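## Task

Take the banana and the orange out of the pan and get both completely into the bag, in the space between its two layers. At the end, every other item, including the white ball, must still be in the pan. The loaded part of the bag must rest on the table, with no more than one corner lying on an arm's base, no part of the bag in the pan, and nothing of the bag hanging more than about a finger's width beyond the table edge.

## Robot and tools

Robot: two arms, left_arm and right_arm, each with six joints and a two-finger gripper. Joint order for every row and every per-joint list: waist, shoulder, elbow, wrist pitch, wrist yaw, wrist roll. Stated ranges (rad): waist -2.618 to 3.054, shoulder 0.000 to 3.142, elbow 0.000 to 3.142, wrist pitch -1.571 to 1.571, wrist yaw -1.571 to 1.571, wrist roll -2.094 to 2.094; real ends may differ by up to 0.059 rad.

Frames: the scene frame has its origin at table-top height, halfway between the nominal bases; +x points out over the table, +z up, and left_arm sits on the +y side (image left/right do not match arm names). Measured bases: left_arm at (-0.019, +0.343, +0.033) m, quat_wxyz (+1.000, 0, 0, -0.008); right_arm at (-0.046, -0.254, +0.023) m, quat_wxyz (+1.000, 0, 0, +0.016). Each arm's gripper position and orientation are reported in that arm's own base frame; fixed cameras and the table use the scene frame. Reported hand poses can be a few cm wrong, worse at long reach. The gripper's fingers point along its +z and close along its y; the reported point sits between the pads, roughly 1 cm short of the tips.

Row format (shared by execute_actions and move): one flat list of 14 numbers, each in [-1, 1], covering both arms even if one stays still: left_arm's six joint values then its opening, then right_arm's six joint values then its opening. Joint values are offsets, not angles: they count from the Joint targets that stood when the action (or move) began, not from the previous row, so sending the same offset again moves further. Scale: 1.0 equals 2.224 rad for waist, shoulder and elbow, and 8.485 rad for the three wrist joints. The opening is absolute: +1 fully open, -1 closed; between those, the fingers go to where grip_measured reads that value. To keep a gripper unchanged, resend its current command (0 means half-closed, not 'no change').

execute_actions(actions, cameras): actions is a list of actions; each action is a list of up to 15 rows, one per 1/30 s step; a shorter action repeats its last row to fill 15 steps. An action is rejected for both arms if it would push a joint more than 0.059 rad beyond its range from the starting targets; a malformed action, or a failing first action, rejects the whole call. cameras: list of names, ["all"], or [] for none; by default images come only with an empty actions list. An empty list also reports the scene number and task.

move(target, speed, blend, opening_speed, grip_force, blocking, cameras): target is one 14-number row or a list of up to 15 rows; every row's offsets count from the same starting Joint targets. All joints move together along paths lasting at least 0.5 s and at most 10 s for the whole list. speed: peak rad/s of the joint with the longest way, 0.01 to 12.57, default 0.5, one value or one per target. blend: rad, how closely intermediate targets are passed (0 = stop at each). opening_speed: rate of the gripper command per second on the -1..+1 scale, at least 0.2; use it to close gently. grip_force: newtons per finger pad, 10 to 50, one number or one per arm; it persists, and lower values close slowly. blocking=false returns after about 0.5 s while the motion continues. Moves do not avoid obstacles or the other arm. The result adds a move: line such as done, off_target (resting more than 0.035 rad off), moving, held or fault, plus limits=held if steps were withheld.

wait(seconds 0 to 10, cameras): let time pass holding commands. stop(cameras): brake the running move. zoom_image(camera, region [x0, y0, x1, y1] in pixels, at most 504 by 504): closer look at the latest image of cam_head_left, cam_head_right, cam_high, cam_low, cam_left_wrist or cam_right_wrist (all 896x504). finished_scene(scene): integer 1 to 2, the current scene's number; irreversible, so call it only when the goal holds without the robot.

Result lines: end_effector_position (m) and end_effector_quat_wxyz per arm; Joint positions and Joint velocities (rad, rad/s), each ending with the pad gap (m; 0.094 when fully open); Joint targets, the base for your next offsets; Tool commands; grip_measured (same scale as the opening; reads a little wide when empty and narrower than a squeezed part); joint torques (N m, signed toward larger angles, offset and noisy, first three wrap at ±28); 'joint sent to its limit'; 'joint command not followed' when the clearance check altered targets; MOTOR HOT above 75 °C, OVER-TEMPERATURE FAULT at 90 °C, after which that arm folds and stays idle.

Motion notes: joint speed is capped and targets cannot run far ahead of measured angles, so big offsets take several actions; friction or load can leave joints short. If an arm is pushing on something, command its targets back past its current positions.

Avoid: dropping items or releasing them while moving; anything leaving the table; fast or hard contact with the table, pan or fixed parts; the two arms pressing or a gripper closing on the other's fingers; long stretched-out holds or pushing at unreachable poses (heat); crushing the produce by closing fast or too low. Occasional outside nudges may shift loose objects.

Each tool is called in YAML: its name, and indented under it one key for each argument.

## Session

execute_actions:
  actions: []

zoom_image:
  camera: "cam_head_left"
  region: [190, 200, 500, 370]

Scene clock: 0.00 s.
left_arm: end_effector_position=(+0.3888, +0.0274, +0.0853) grip_measured=+1.000 end_effector_quat_wxyz=(+0.575, -0.073, +0.814, +0.044) | right_arm: end_effector_position=(+0.3941, -0.0220, +0.0992) grip_measured=+1.000 end_effector_quat_wxyz=(+0.573, +0.050, +0.817, -0.038)
Joint positions: left_arm=[0.002 1.556 0.34 0.871 -0.154 -0.07 0.094] | right_arm=[-0.004 1.493 0.384 0.758 0.117 0.037 0.094]
Joint velocities: within noise
Joint torques (N m): no reading
Heat: left arm: 25 °C; right arm: 27 °C.
Joint targets: left_arm=[0.002 1.552 0.344 0.866 -0.154 -0.070] | right_arm=[-0.004 1.484 0.395 0.771 0.117 0.037]
Tool commands: left_gripper/opening=+1.0 right_gripper/opening=+1.0

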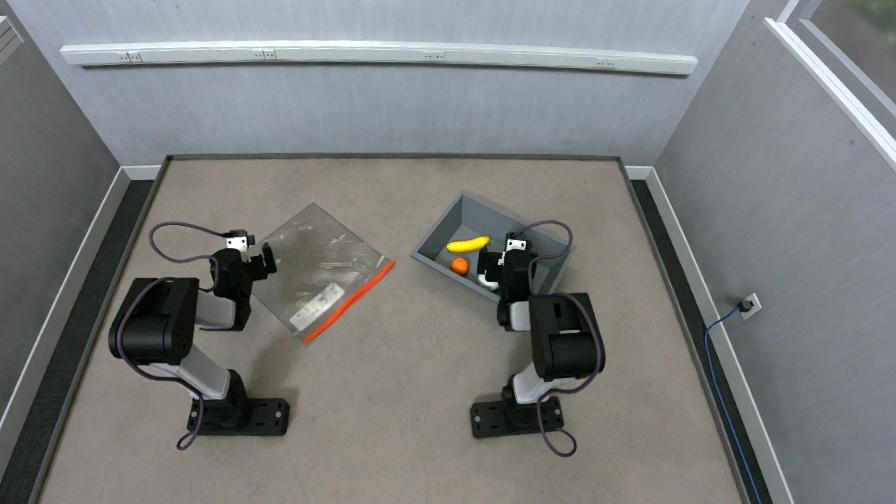

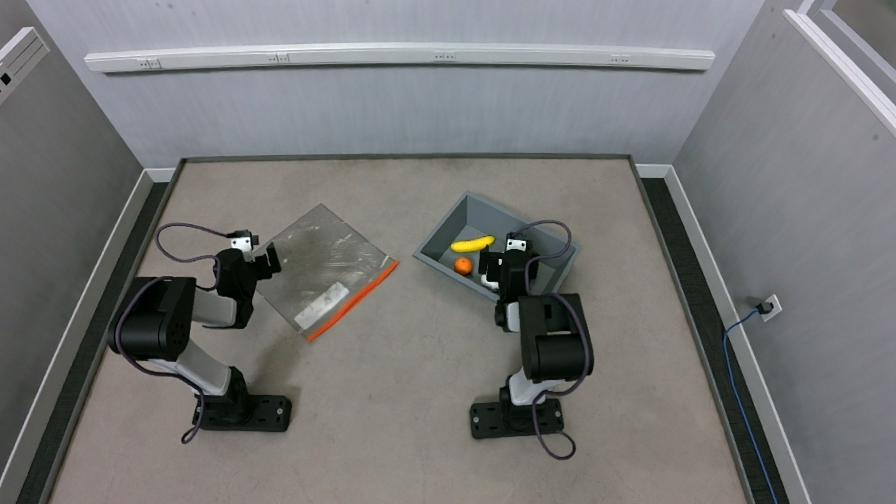

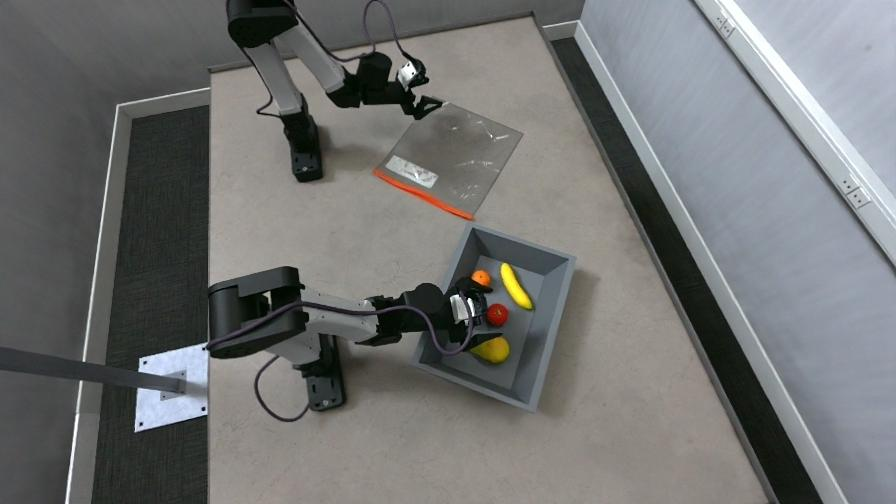

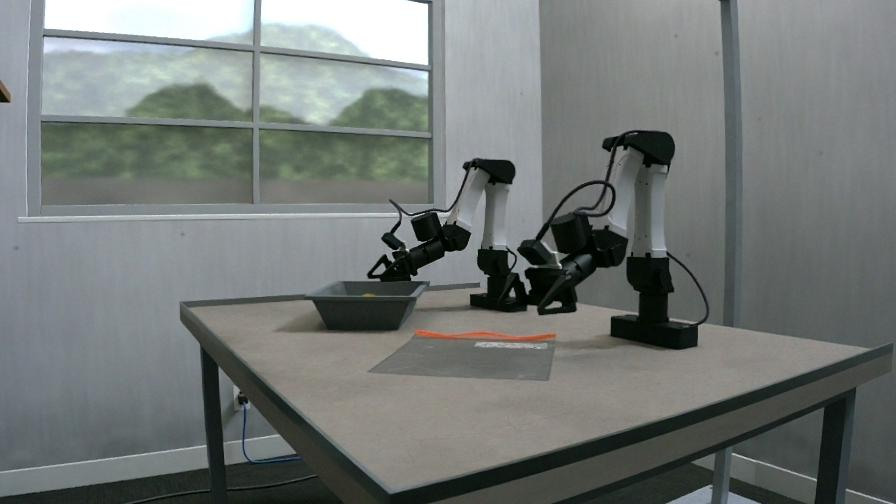

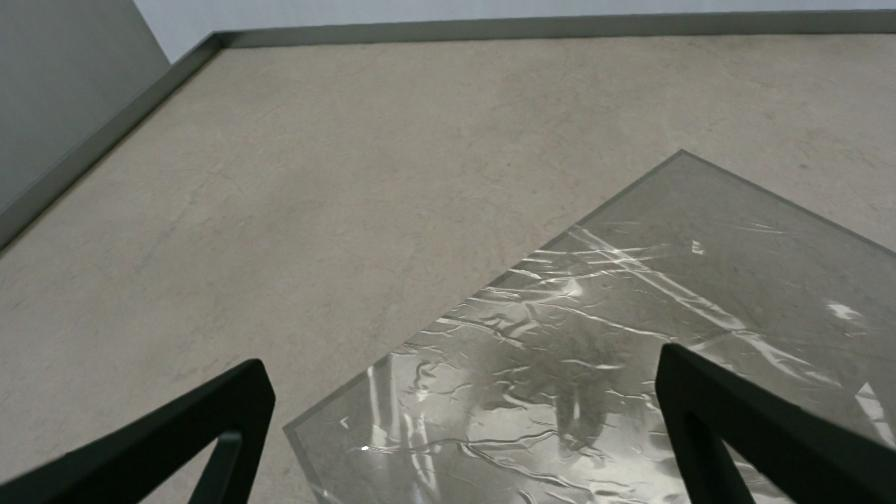

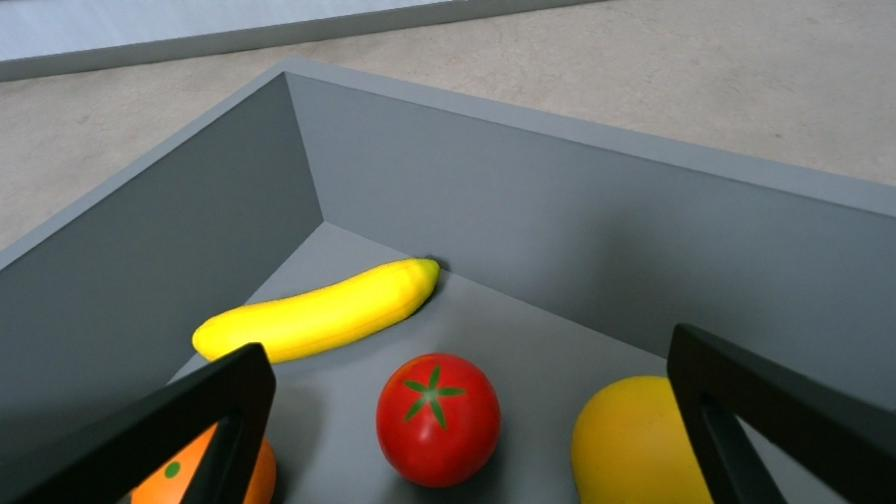

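Scaled by 1.626 from the camera's 896x504 image, which has a finer 1280x720 frame.

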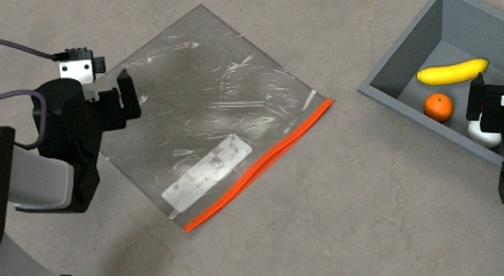

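move:
  target: [-0.2909,0.0216,0.3737,-0.1981,0.0181,0.0306,0.1,0.0764,0.0926,0.687,-0.2656,-0.0138,-0.0044,0.5]
  speed: 0.9
  cameras: ["all"]

zoom_image:
  camera: "cam_low"
  region: [350, 290, 580, 400]

Scene clock: 4.03 s.
left_arm: end_effector_position=(+0.2852, -0.2098, +0.0963) grip_measured=+0.102 end_effector_quat_wxyz=(+0.167, +0.392, +0.904, -0.032) | right_arm: end_effector_position=(+0.3463, +0.0540, +0.2516) grip_measured=+0.501 end_effector_quat_wxyz=(+0.154, -0.074, +0.985, +0.008)
Joint positions: left_arm=[-0.642 1.584 1.155 -0.801 -0.015 0.179 0.052] | right_arm=[0.159 1.68 1.899 -1.48 0.009 0.008 0.071]
Joint torques (N m): left_arm=[-0.05 -5.45 9.68 1.02 0.14 0.06] | right_arm=[0.65 -5.96 8.28 0.88 -0.11 -0.04]
Heat: left arm: 26 °C; right arm: 27 °C.
Joint targets: left_arm=[-0.645 1.601 1.176 -0.814 -0.001 0.190] | right_arm=[0.165 1.691 1.923 -1.482 0.000 0.000]
move: done

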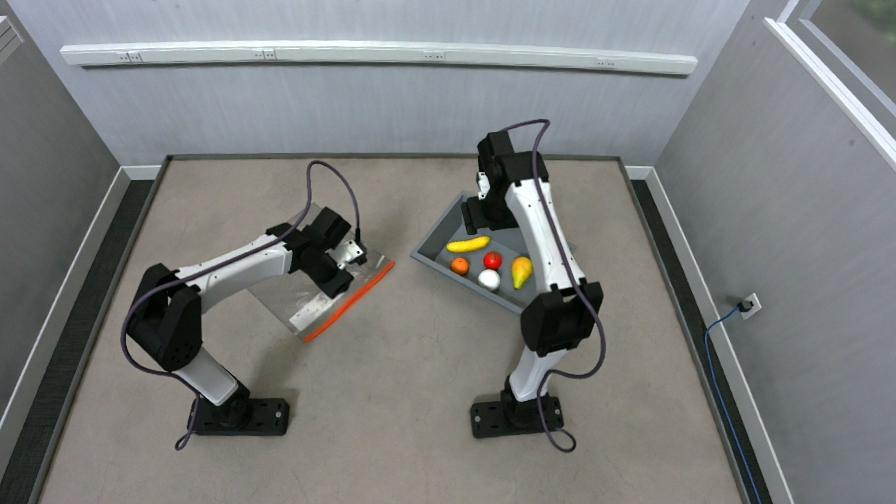

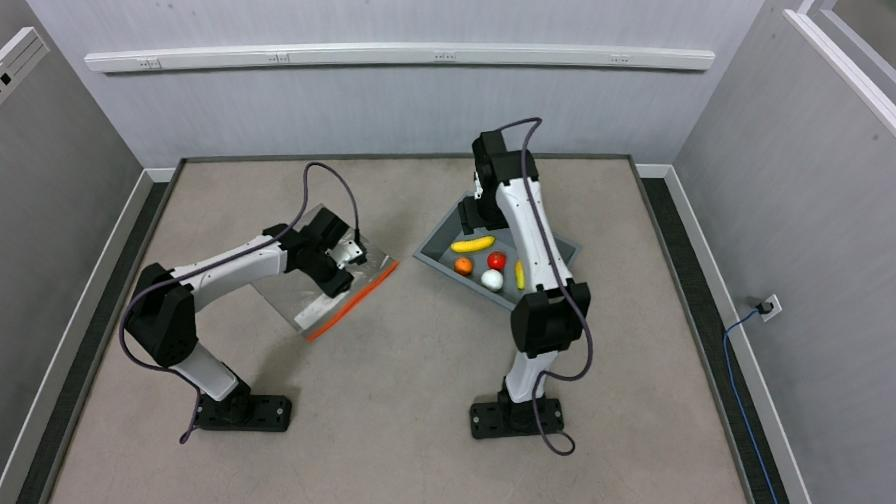

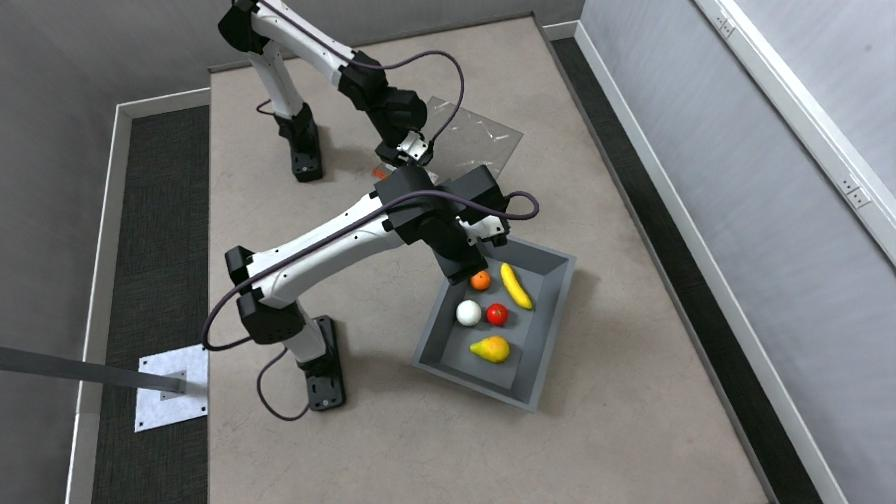

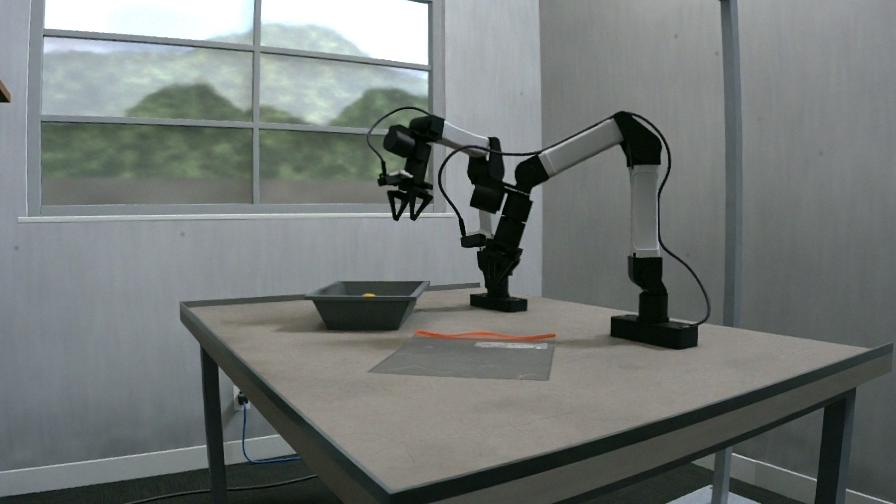

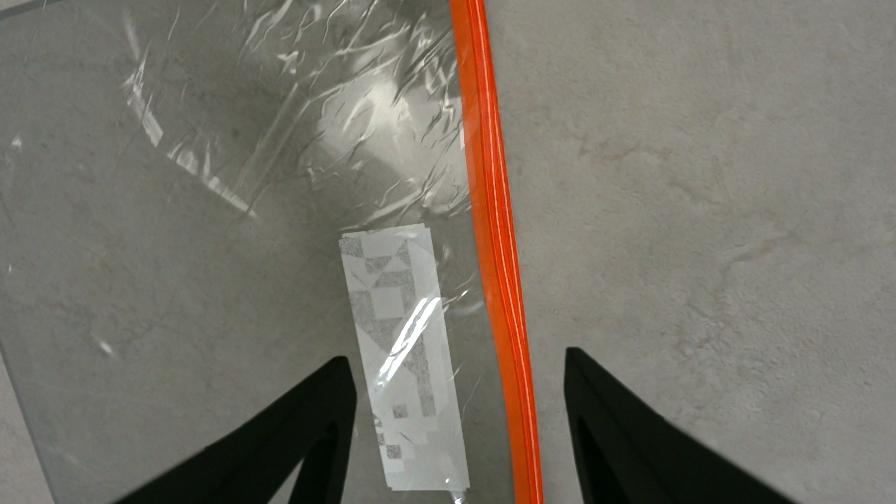

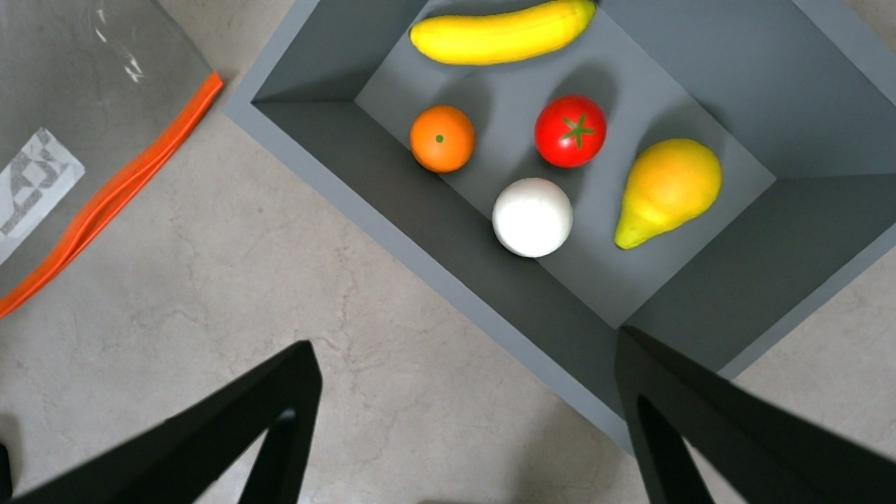

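Scaled by 2.191 from the camera's 896x504 image, which has a finer 1280x720 frame.

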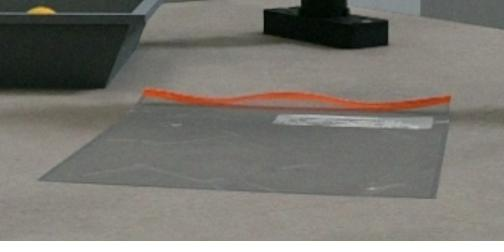

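move:
  target: [-0.0274,0.107,0.0517,-0.0046,0,-0.0224,0.1,0,0,0,0,0,0,0.5]
  speed: 0.3
  cameras: ["cam_left_wrist","cam_low","cam_right_wrist"]

zoom_image:
  camera: "cam_low"
  region: [380, 250, 580, 400]

Scene clock: 6.27 s.
left_arm: end_effector_position=(+0.2832, -0.2355, +0.0457) grip_measured=+0.102 end_effector_quat_wxyz=(+0.083, +0.347, +0.934, -0.022) | right_arm: end_effector_position=(+0.3462, +0.0540, +0.2515) grip_measured=+0.501 end_effector_quat_wxyz=(+0.154, -0.074, +0.985, +0.008)
Joint positions: left_arm=[-0.701 1.825 1.267 -0.841 -0.015 0.012 0.052] | right_arm=[0.159 1.68 1.899 -1.48 0.009 0.007 0.071]
Joint torques (N m): left_arm=[-0.25 -7.49 9.35 0.67 0.13 -0.15] | right_arm=[0.64 -5.94 8.28 0.85 -0.11 -0.03]
Heat: left arm: 26 °C; right arm: 28 °C.
Joint targets: left_arm=[-0.707 1.838 1.291 -0.853 -0.001 0.000] | right_arm=[0.165 1.691 1.923 -1.482 0.000 -0.001]
move: done
Images, in order (width x height): cam_low 896x504, cam_left_wrist 896x504, cam_right_wrist 896x504.

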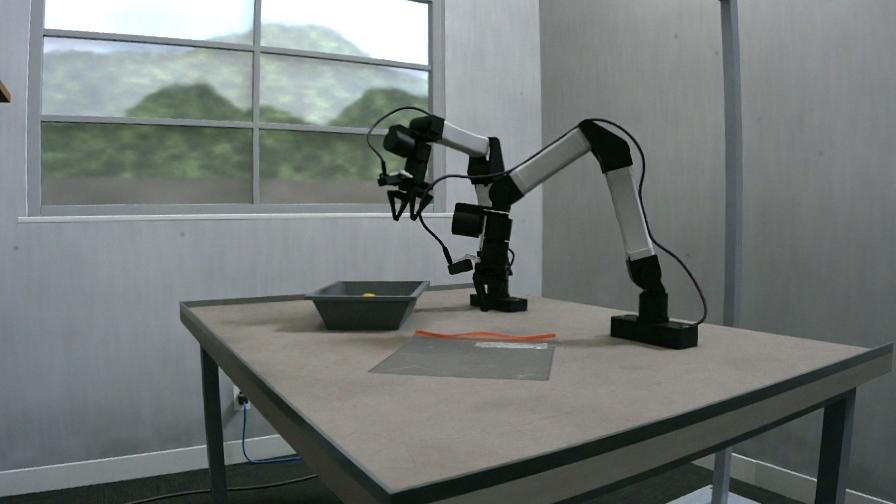

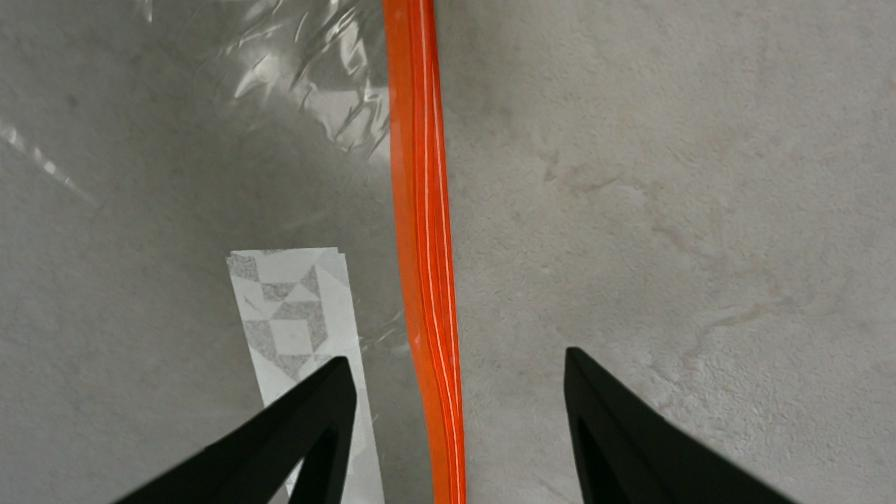

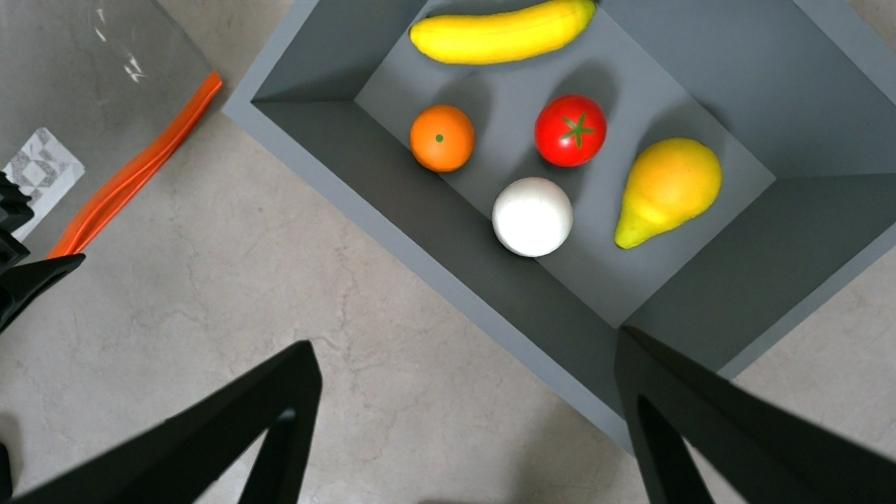

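Scaled by 2.520 from the camera's 896x504 image, which has a finer 1280x720 frame.

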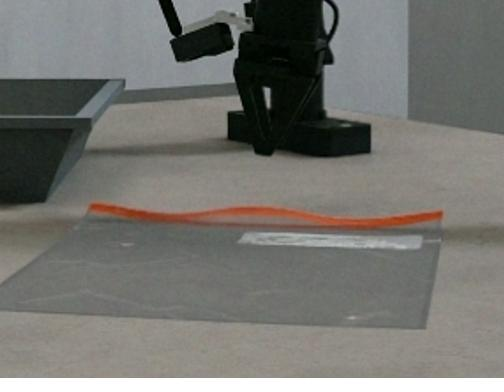

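move:
  target:
    - [0.0099,0.04,0.0337,0.0017,0,0,0.1,0,0,0,0,0,0,0.5]
    - [0.0099,0.0746,-0.0144,0.0233,0,0,0.1,0,0,0,0,0,0,0.5]
  speed: 0.2
  cameras: ["cam_left_wrist","cam_low"]

zoom_image:
  camera: "cam_low"
  region: [400, 270, 560, 390]

Scene clock: 9.13 s.
left_arm: end_effector_position=(+0.3069, -0.2502, -0.0058) grip_measured=+0.102 end_effector_quat_wxyz=(+0.089, +0.342, +0.935, -0.023) | right_arm: end_effector_position=(+0.3462, +0.0540, +0.2515) grip_measured=+0.501 end_effector_quat_wxyz=(+0.154, -0.074, +0.985, +0.008)
Joint positions: left_arm=[-0.691 1.989 1.267 -0.666 -0.015 0.011 0.052] | right_arm=[0.159 1.68 1.899 -1.48 0.009 0.007 0.071]
Joint torques (N m): left_arm=[0.69 -8.32 5.81 0.94 0.14 -0.16] | right_arm=[0.64 -5.94 8.27 0.86 -0.11 -0.04]
Heat: left arm: 26 °C; right arm: 28 °C.
Joint targets: left_arm=[-0.685 2.005 1.259 -0.656 -0.001 0.000] | right_arm=[0.165 1.691 1.923 -1.482 0.000 -0.001]
move: done
Images, in order (width x height): cam_low 896x504, cam_left_wrist 896x504.

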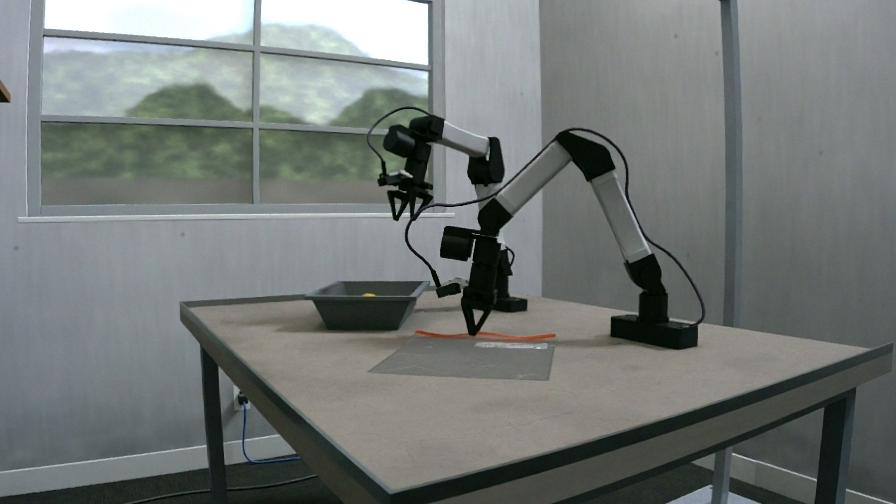

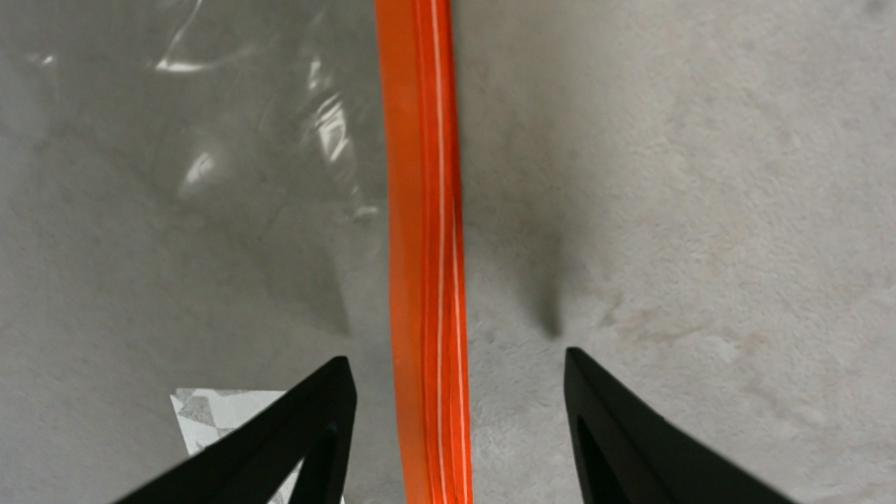

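Scaled by 3.150 from the camera's 896x504 image, which has a finer 1280x720 frame.

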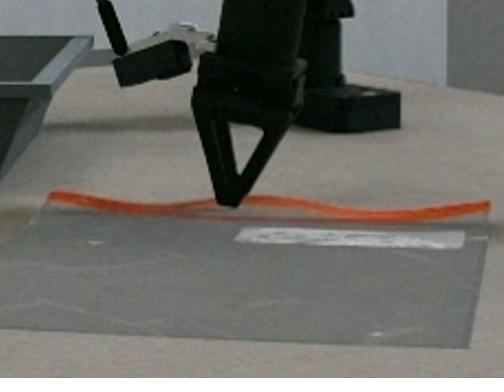

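move:
  target: [0,0.0075,0,0,0,0,0.1,0,0,0,0,0,0,0.5]
  speed: 0.1

move:
  target: [0,0,0,0,0,0,-1,0,0,0,0,0,0,0.5]
  opening_speed: 0.5
  cameras: ["cam_left_wrist","cam_low"]

zoom_image:
  camera: "cam_low"
  region: [400, 270, 560, 390]

Scene clock: 10.07 s.
left_arm: end_effector_position=(+0.3058, -0.2493, -0.0111) grip_measured=+0.102 end_effector_quat_wxyz=(+0.083, +0.342, +0.936, -0.021) | right_arm: end_effector_position=(+0.3462, +0.0540, +0.2515) grip_measured=+0.501 end_effector_quat_wxyz=(+0.154, -0.074, +0.985, +0.008)
Joint positions: left_arm=[-0.691 2.003 1.267 -0.665 -0.015 0.011 0.052] | right_arm=[0.159 1.68 1.899 -1.48 0.009 0.007 0.071]
Joint torques (N m): left_arm=[0.7 -8.18 5.76 0.9 0.14 -0.14] | right_arm=[0.62 -5.94 8.28 0.86 -0.11 -0.04]
Heat: left arm: 26 °C; right arm: 28 °C.
Joint targets: left_arm=[-0.685 2.021 1.259 -0.656 -0.001 0.000] | right_arm=[0.165 1.691 1.923 -1.482 0.000 -0.001]
move: done

Scene clock: 12.47 s.
left_arm: end_effector_position=(+0.3058, -0.2493, -0.0111) grip_measured=-0.985 end_effector_quat_wxyz=(+0.083, +0.342, +0.936, -0.021) | right_arm: end_effector_position=(+0.3462, +0.0540, +0.2515) grip_measured=+0.501 end_effector_quat_wxyz=(+0.154, -0.074, +0.985, +0.008)
Joint positions: left_arm=[-0.691 2.003 1.267 -0.665 -0.015 0.01 0.001] | right_arm=[0.159 1.68 1.899 -1.48 0.009 0.007 0.071]
Joint velocities: left_arm=[within noise] | right_arm=[0.002 0.007 0.022 -0.007 0.007 -0.154 0]
Joint torques (N m): left_arm=[0.65 -8.18 5.72 0.9 0.15 -0.14] | right_arm=[0.64 -5.94 8.29 0.86 -0.11 -0.04]
Heat: left arm: 27 °C; right arm: 28 °C.
Joint targets: left_arm=[-0.685 2.021 1.259 -0.656 0.000 0.000] | right_arm=[0.165 1.691 1.923 -1.482 0.000 -0.001]
move: done
Images, in order (width x height): cam_low 896x504, cam_left_wrist 896x504.

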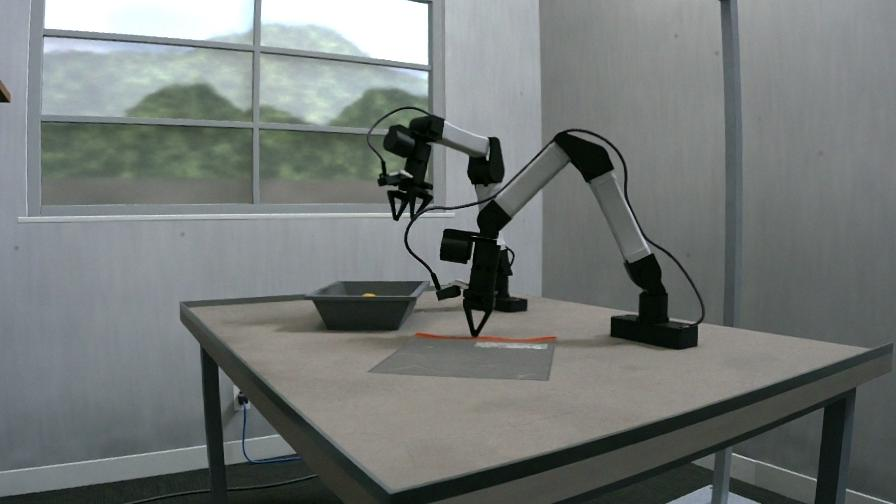

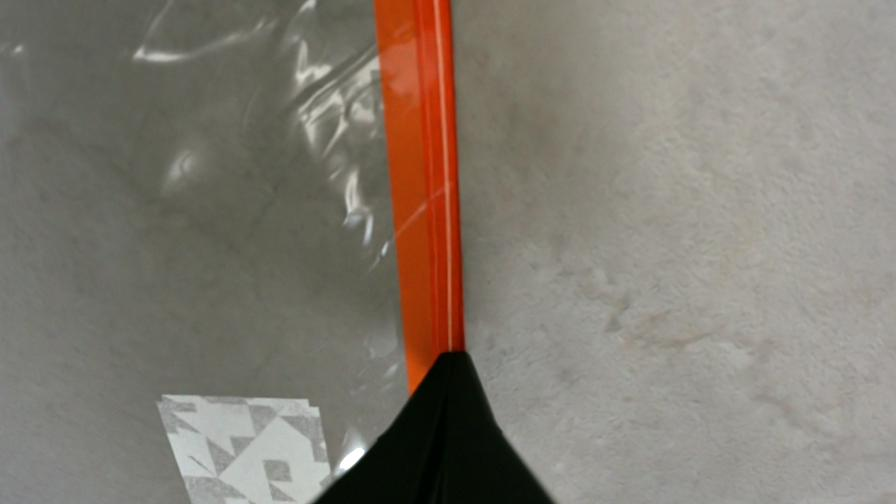

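Scaled by 3.150 from the camera's 896x504 image, which has a finer 1280x720 frame.

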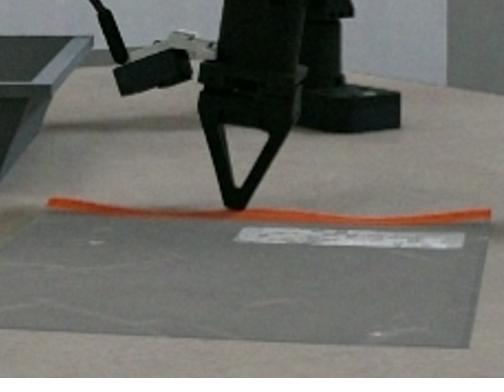

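move:
  target: [0,-0.035,0,0,0,0,-1,0,0,0,0,0,0,0.5]
  speed: 0.2
  cameras: ["cam_left_wrist","cam_low"]

zoom_image:
  camera: "cam_low"
  region: [400, 270, 560, 390]

Scene clock: 13.50 s.
left_arm: end_effector_position=(+0.3092, -0.2521, +0.0015) grip_measured=-0.985 end_effector_quat_wxyz=(+0.099, +0.341, +0.934, -0.027) | right_arm: end_effector_position=(+0.3462, +0.0540, +0.2515) grip_measured=+0.501 end_effector_quat_wxyz=(+0.154, -0.074, +0.985, +0.008)
Joint positions: left_arm=[-0.691 1.97 1.267 -0.663 -0.015 0.01 0.001] | right_arm=[0.159 1.68 1.899 -1.48 0.009 0.007 0.071]
Joint torques (N m): left_arm=[0.68 -11.54 5.9 0.96 0.14 -0.15] | right_arm=[0.62 -5.94 8.28 0.86 -0.11 -0.04]
Heat: left arm: 27 °C; right arm: 28 °C.
Joint targets: left_arm=[-0.685 1.943 1.259 -0.655 0.000 0.000] | right_arm=[0.165 1.691 1.923 -1.482 0.000 -0.001]
move: done
Images, in order (width x height): cam_low 896x504, cam_left_wrist 896x504.

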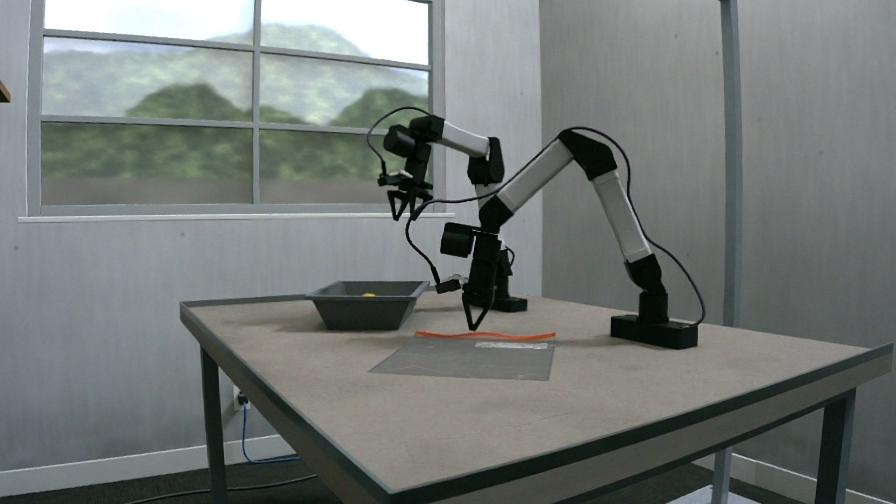

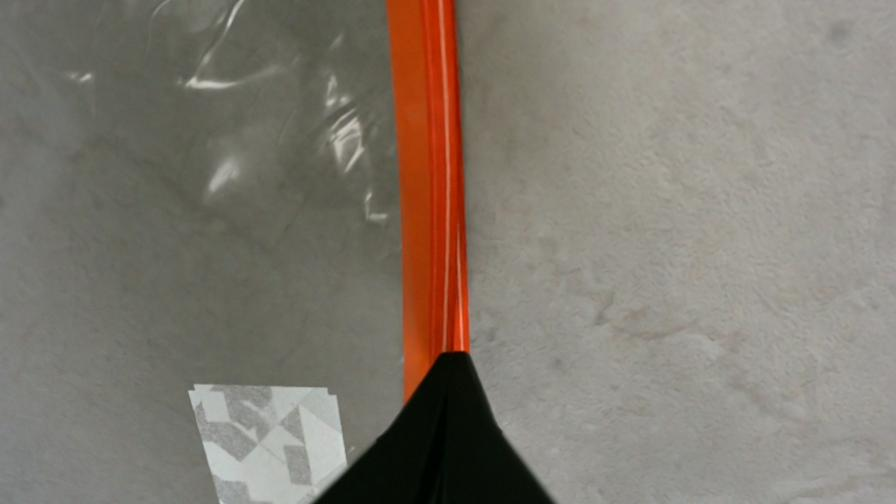

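Scaled by 3.150 from the camera's 896x504 image, which has a finer 1280x720 frame.

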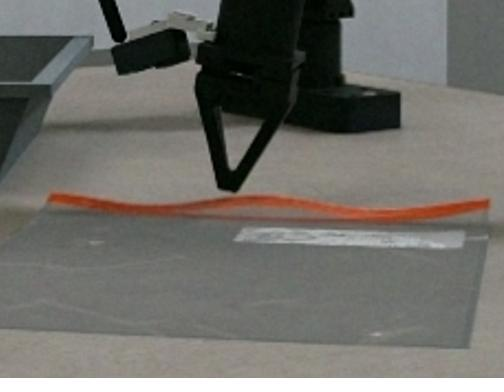

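move:
  target:
    - [0.008,-0.01,0,0,0,0,-1,0,0,0,0,0,0,0.5]
    - [0.008,-0.01,0,0,0,0,0.1,0,0,0,0,0,0,0.5]
    - [0.008,0.0455,0,0,0,0,0.1,0,0,0,0,0,0,0.5]
    - [0.008,0.0455,0,0,0,0,-1,0,0,0,0,0,0,0.5]
  speed: 0.15
  opening_speed: 0.6
  cameras: ["cam_left_wrist","cam_low"]

zoom_image:
  camera: "cam_low"
  region: [400, 270, 560, 390]

Scene clock: 19.73 s.
left_arm: end_effector_position=(+0.3094, -0.2441, -0.0163) grip_measured=-0.984 end_effector_quat_wxyz=(+0.077, +0.332, +0.940, -0.023) | right_arm: end_effector_position=(+0.3462, +0.0540, +0.2515) grip_measured=+0.501 end_effector_quat_wxyz=(+0.154, -0.074, +0.985, +0.008)
Joint positions: left_arm=[-0.67 2.017 1.267 -0.659 -0.006 0.01 0.001] | right_arm=[0.159 1.68 1.899 -1.48 0.009 0.007 0.071]
Joint torques (N m): left_arm=[0.51 -7.58 5.65 0.82 0.06 -0.14] | right_arm=[0.64 -5.94 8.32 0.86 -0.11 -0.04]
Heat: left arm: 28 °C; right arm: 29 °C.
Joint targets: left_arm=[-0.667 2.045 1.259 -0.656 -0.001 0.000] | right_arm=[0.165 1.691 1.923 -1.482 0.000 -0.001]
move: done
Images, in order (width x height): cam_low 896x504, cam_left_wrist 896x504.

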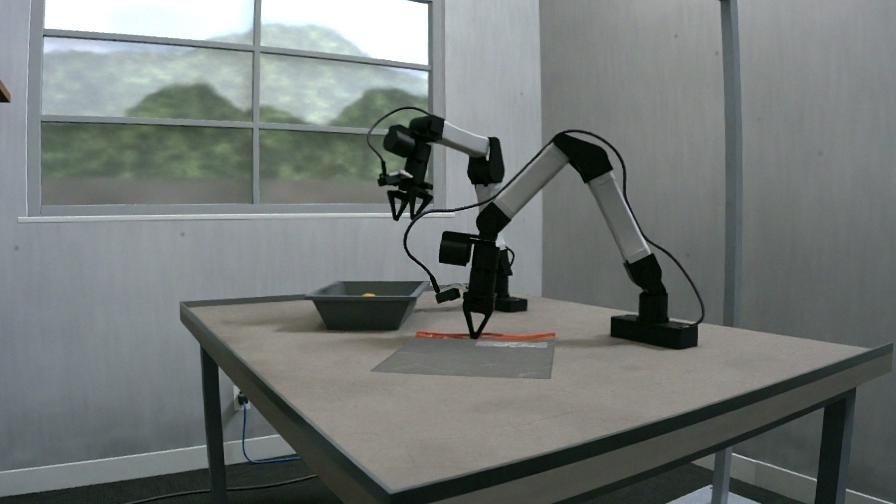

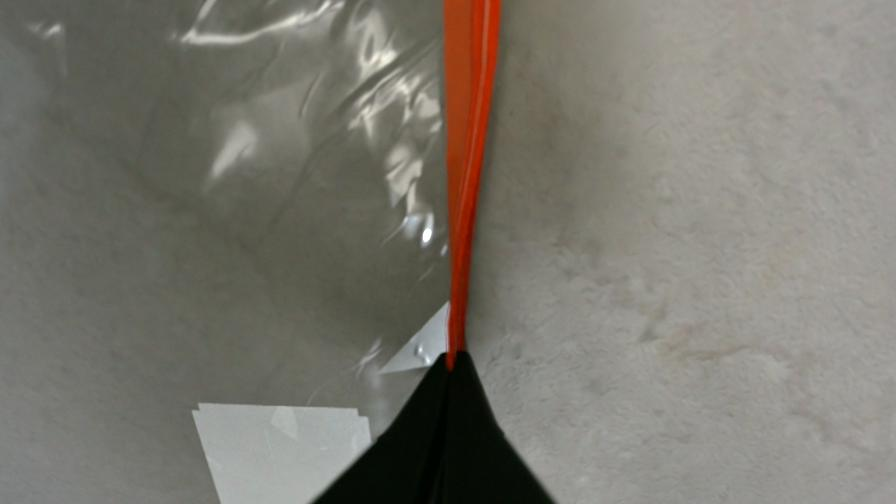

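Scaled by 3.150 from the camera's 896x504 image, which has a finer 1280x720 frame.

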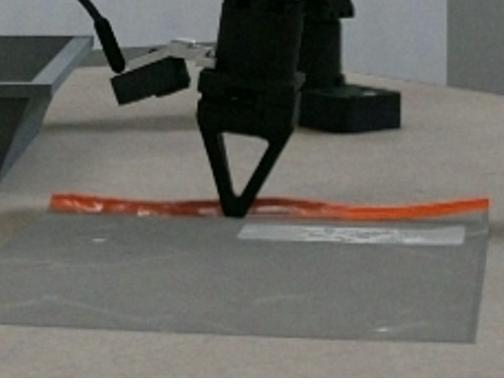

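move:
  target: [0,-0.07,0,0,0,0,-1,0,0,0,0,0,0,0.5]
  speed: 0.2
  cameras: ["cam_left_wrist","cam_low","cam_right_wrist"]

zoom_image:
  camera: "cam_low"
  region: [400, 270, 560, 390]

zoom_image:
  camera: "cam_right_wrist"
  region: [0, 40, 240, 300]

Scene clock: 21.13 s.
left_arm: end_effector_position=(+0.3183, -0.2511, +0.0229) grip_measured=-0.984 end_effector_quat_wxyz=(+0.126, +0.330, +0.935, -0.040) | right_arm: end_effector_position=(+0.3462, +0.0540, +0.2515) grip_measured=+0.501 end_effector_quat_wxyz=(+0.154, -0.074, +0.985, +0.008)
Joint positions: left_arm=[-0.67 1.914 1.267 -0.659 -0.006 0.01 0.001] | right_arm=[0.159 1.68 1.899 -1.48 0.009 0.007 0.071]
Joint torques (N m): left_arm=[0.5 -11.23 6.19 1.06 0.05 -0.14] | right_arm=[0.64 -5.94 8.31 0.86 -0.11 -0.04]
Heat: left arm: 28 °C; right arm: 29 °C.
Joint targets: left_arm=[-0.667 1.889 1.259 -0.656 -0.001 0.000] | right_arm=[0.165 1.691 1.923 -1.482 0.000 -0.001]
move: done
Images, in order (width x height): cam_low 896x504, cam_left_wrist 896x504, cam_right_wrist 896x504.

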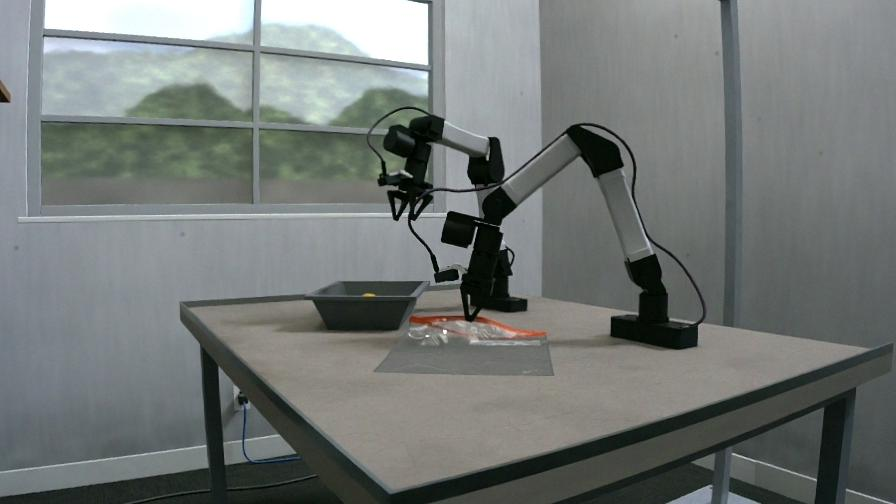

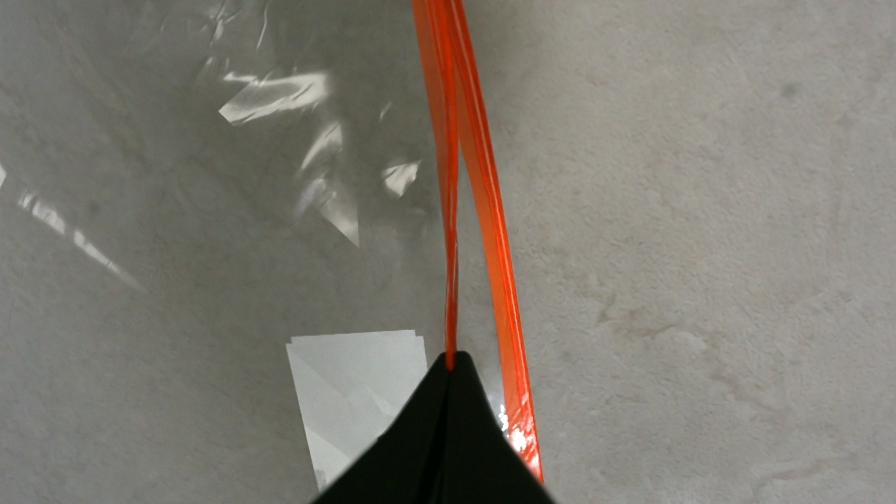

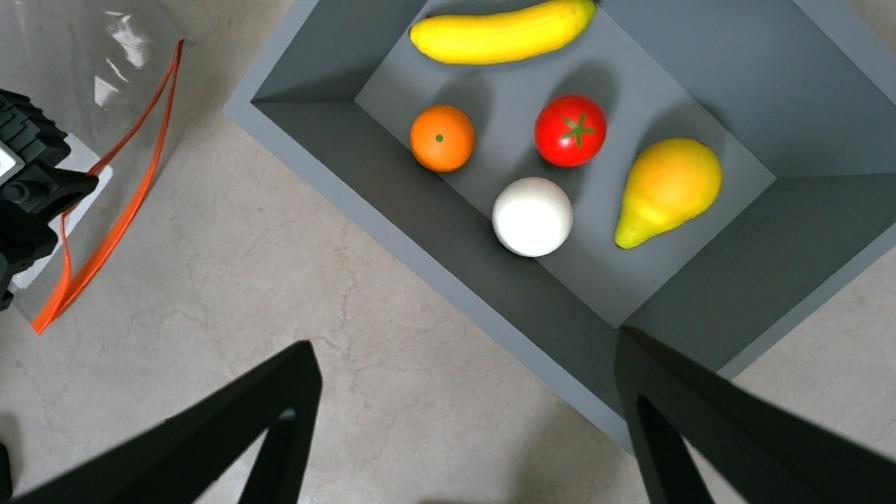

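Scaled by 3.150 from the camera's 896x504 image, which has a finer 1280x720 frame.

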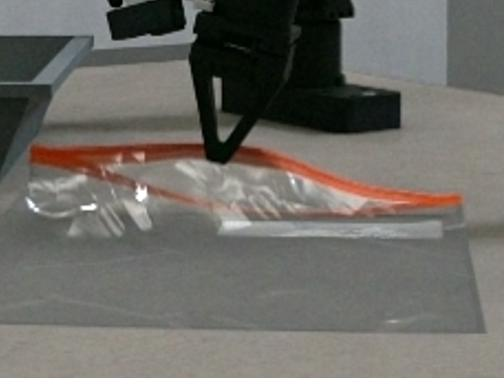

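Scaled by 1.938 from the camera's 896x504 image, which has a finer 1280x720 frame.

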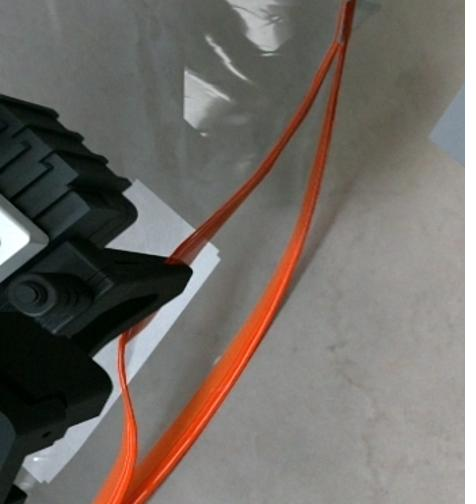

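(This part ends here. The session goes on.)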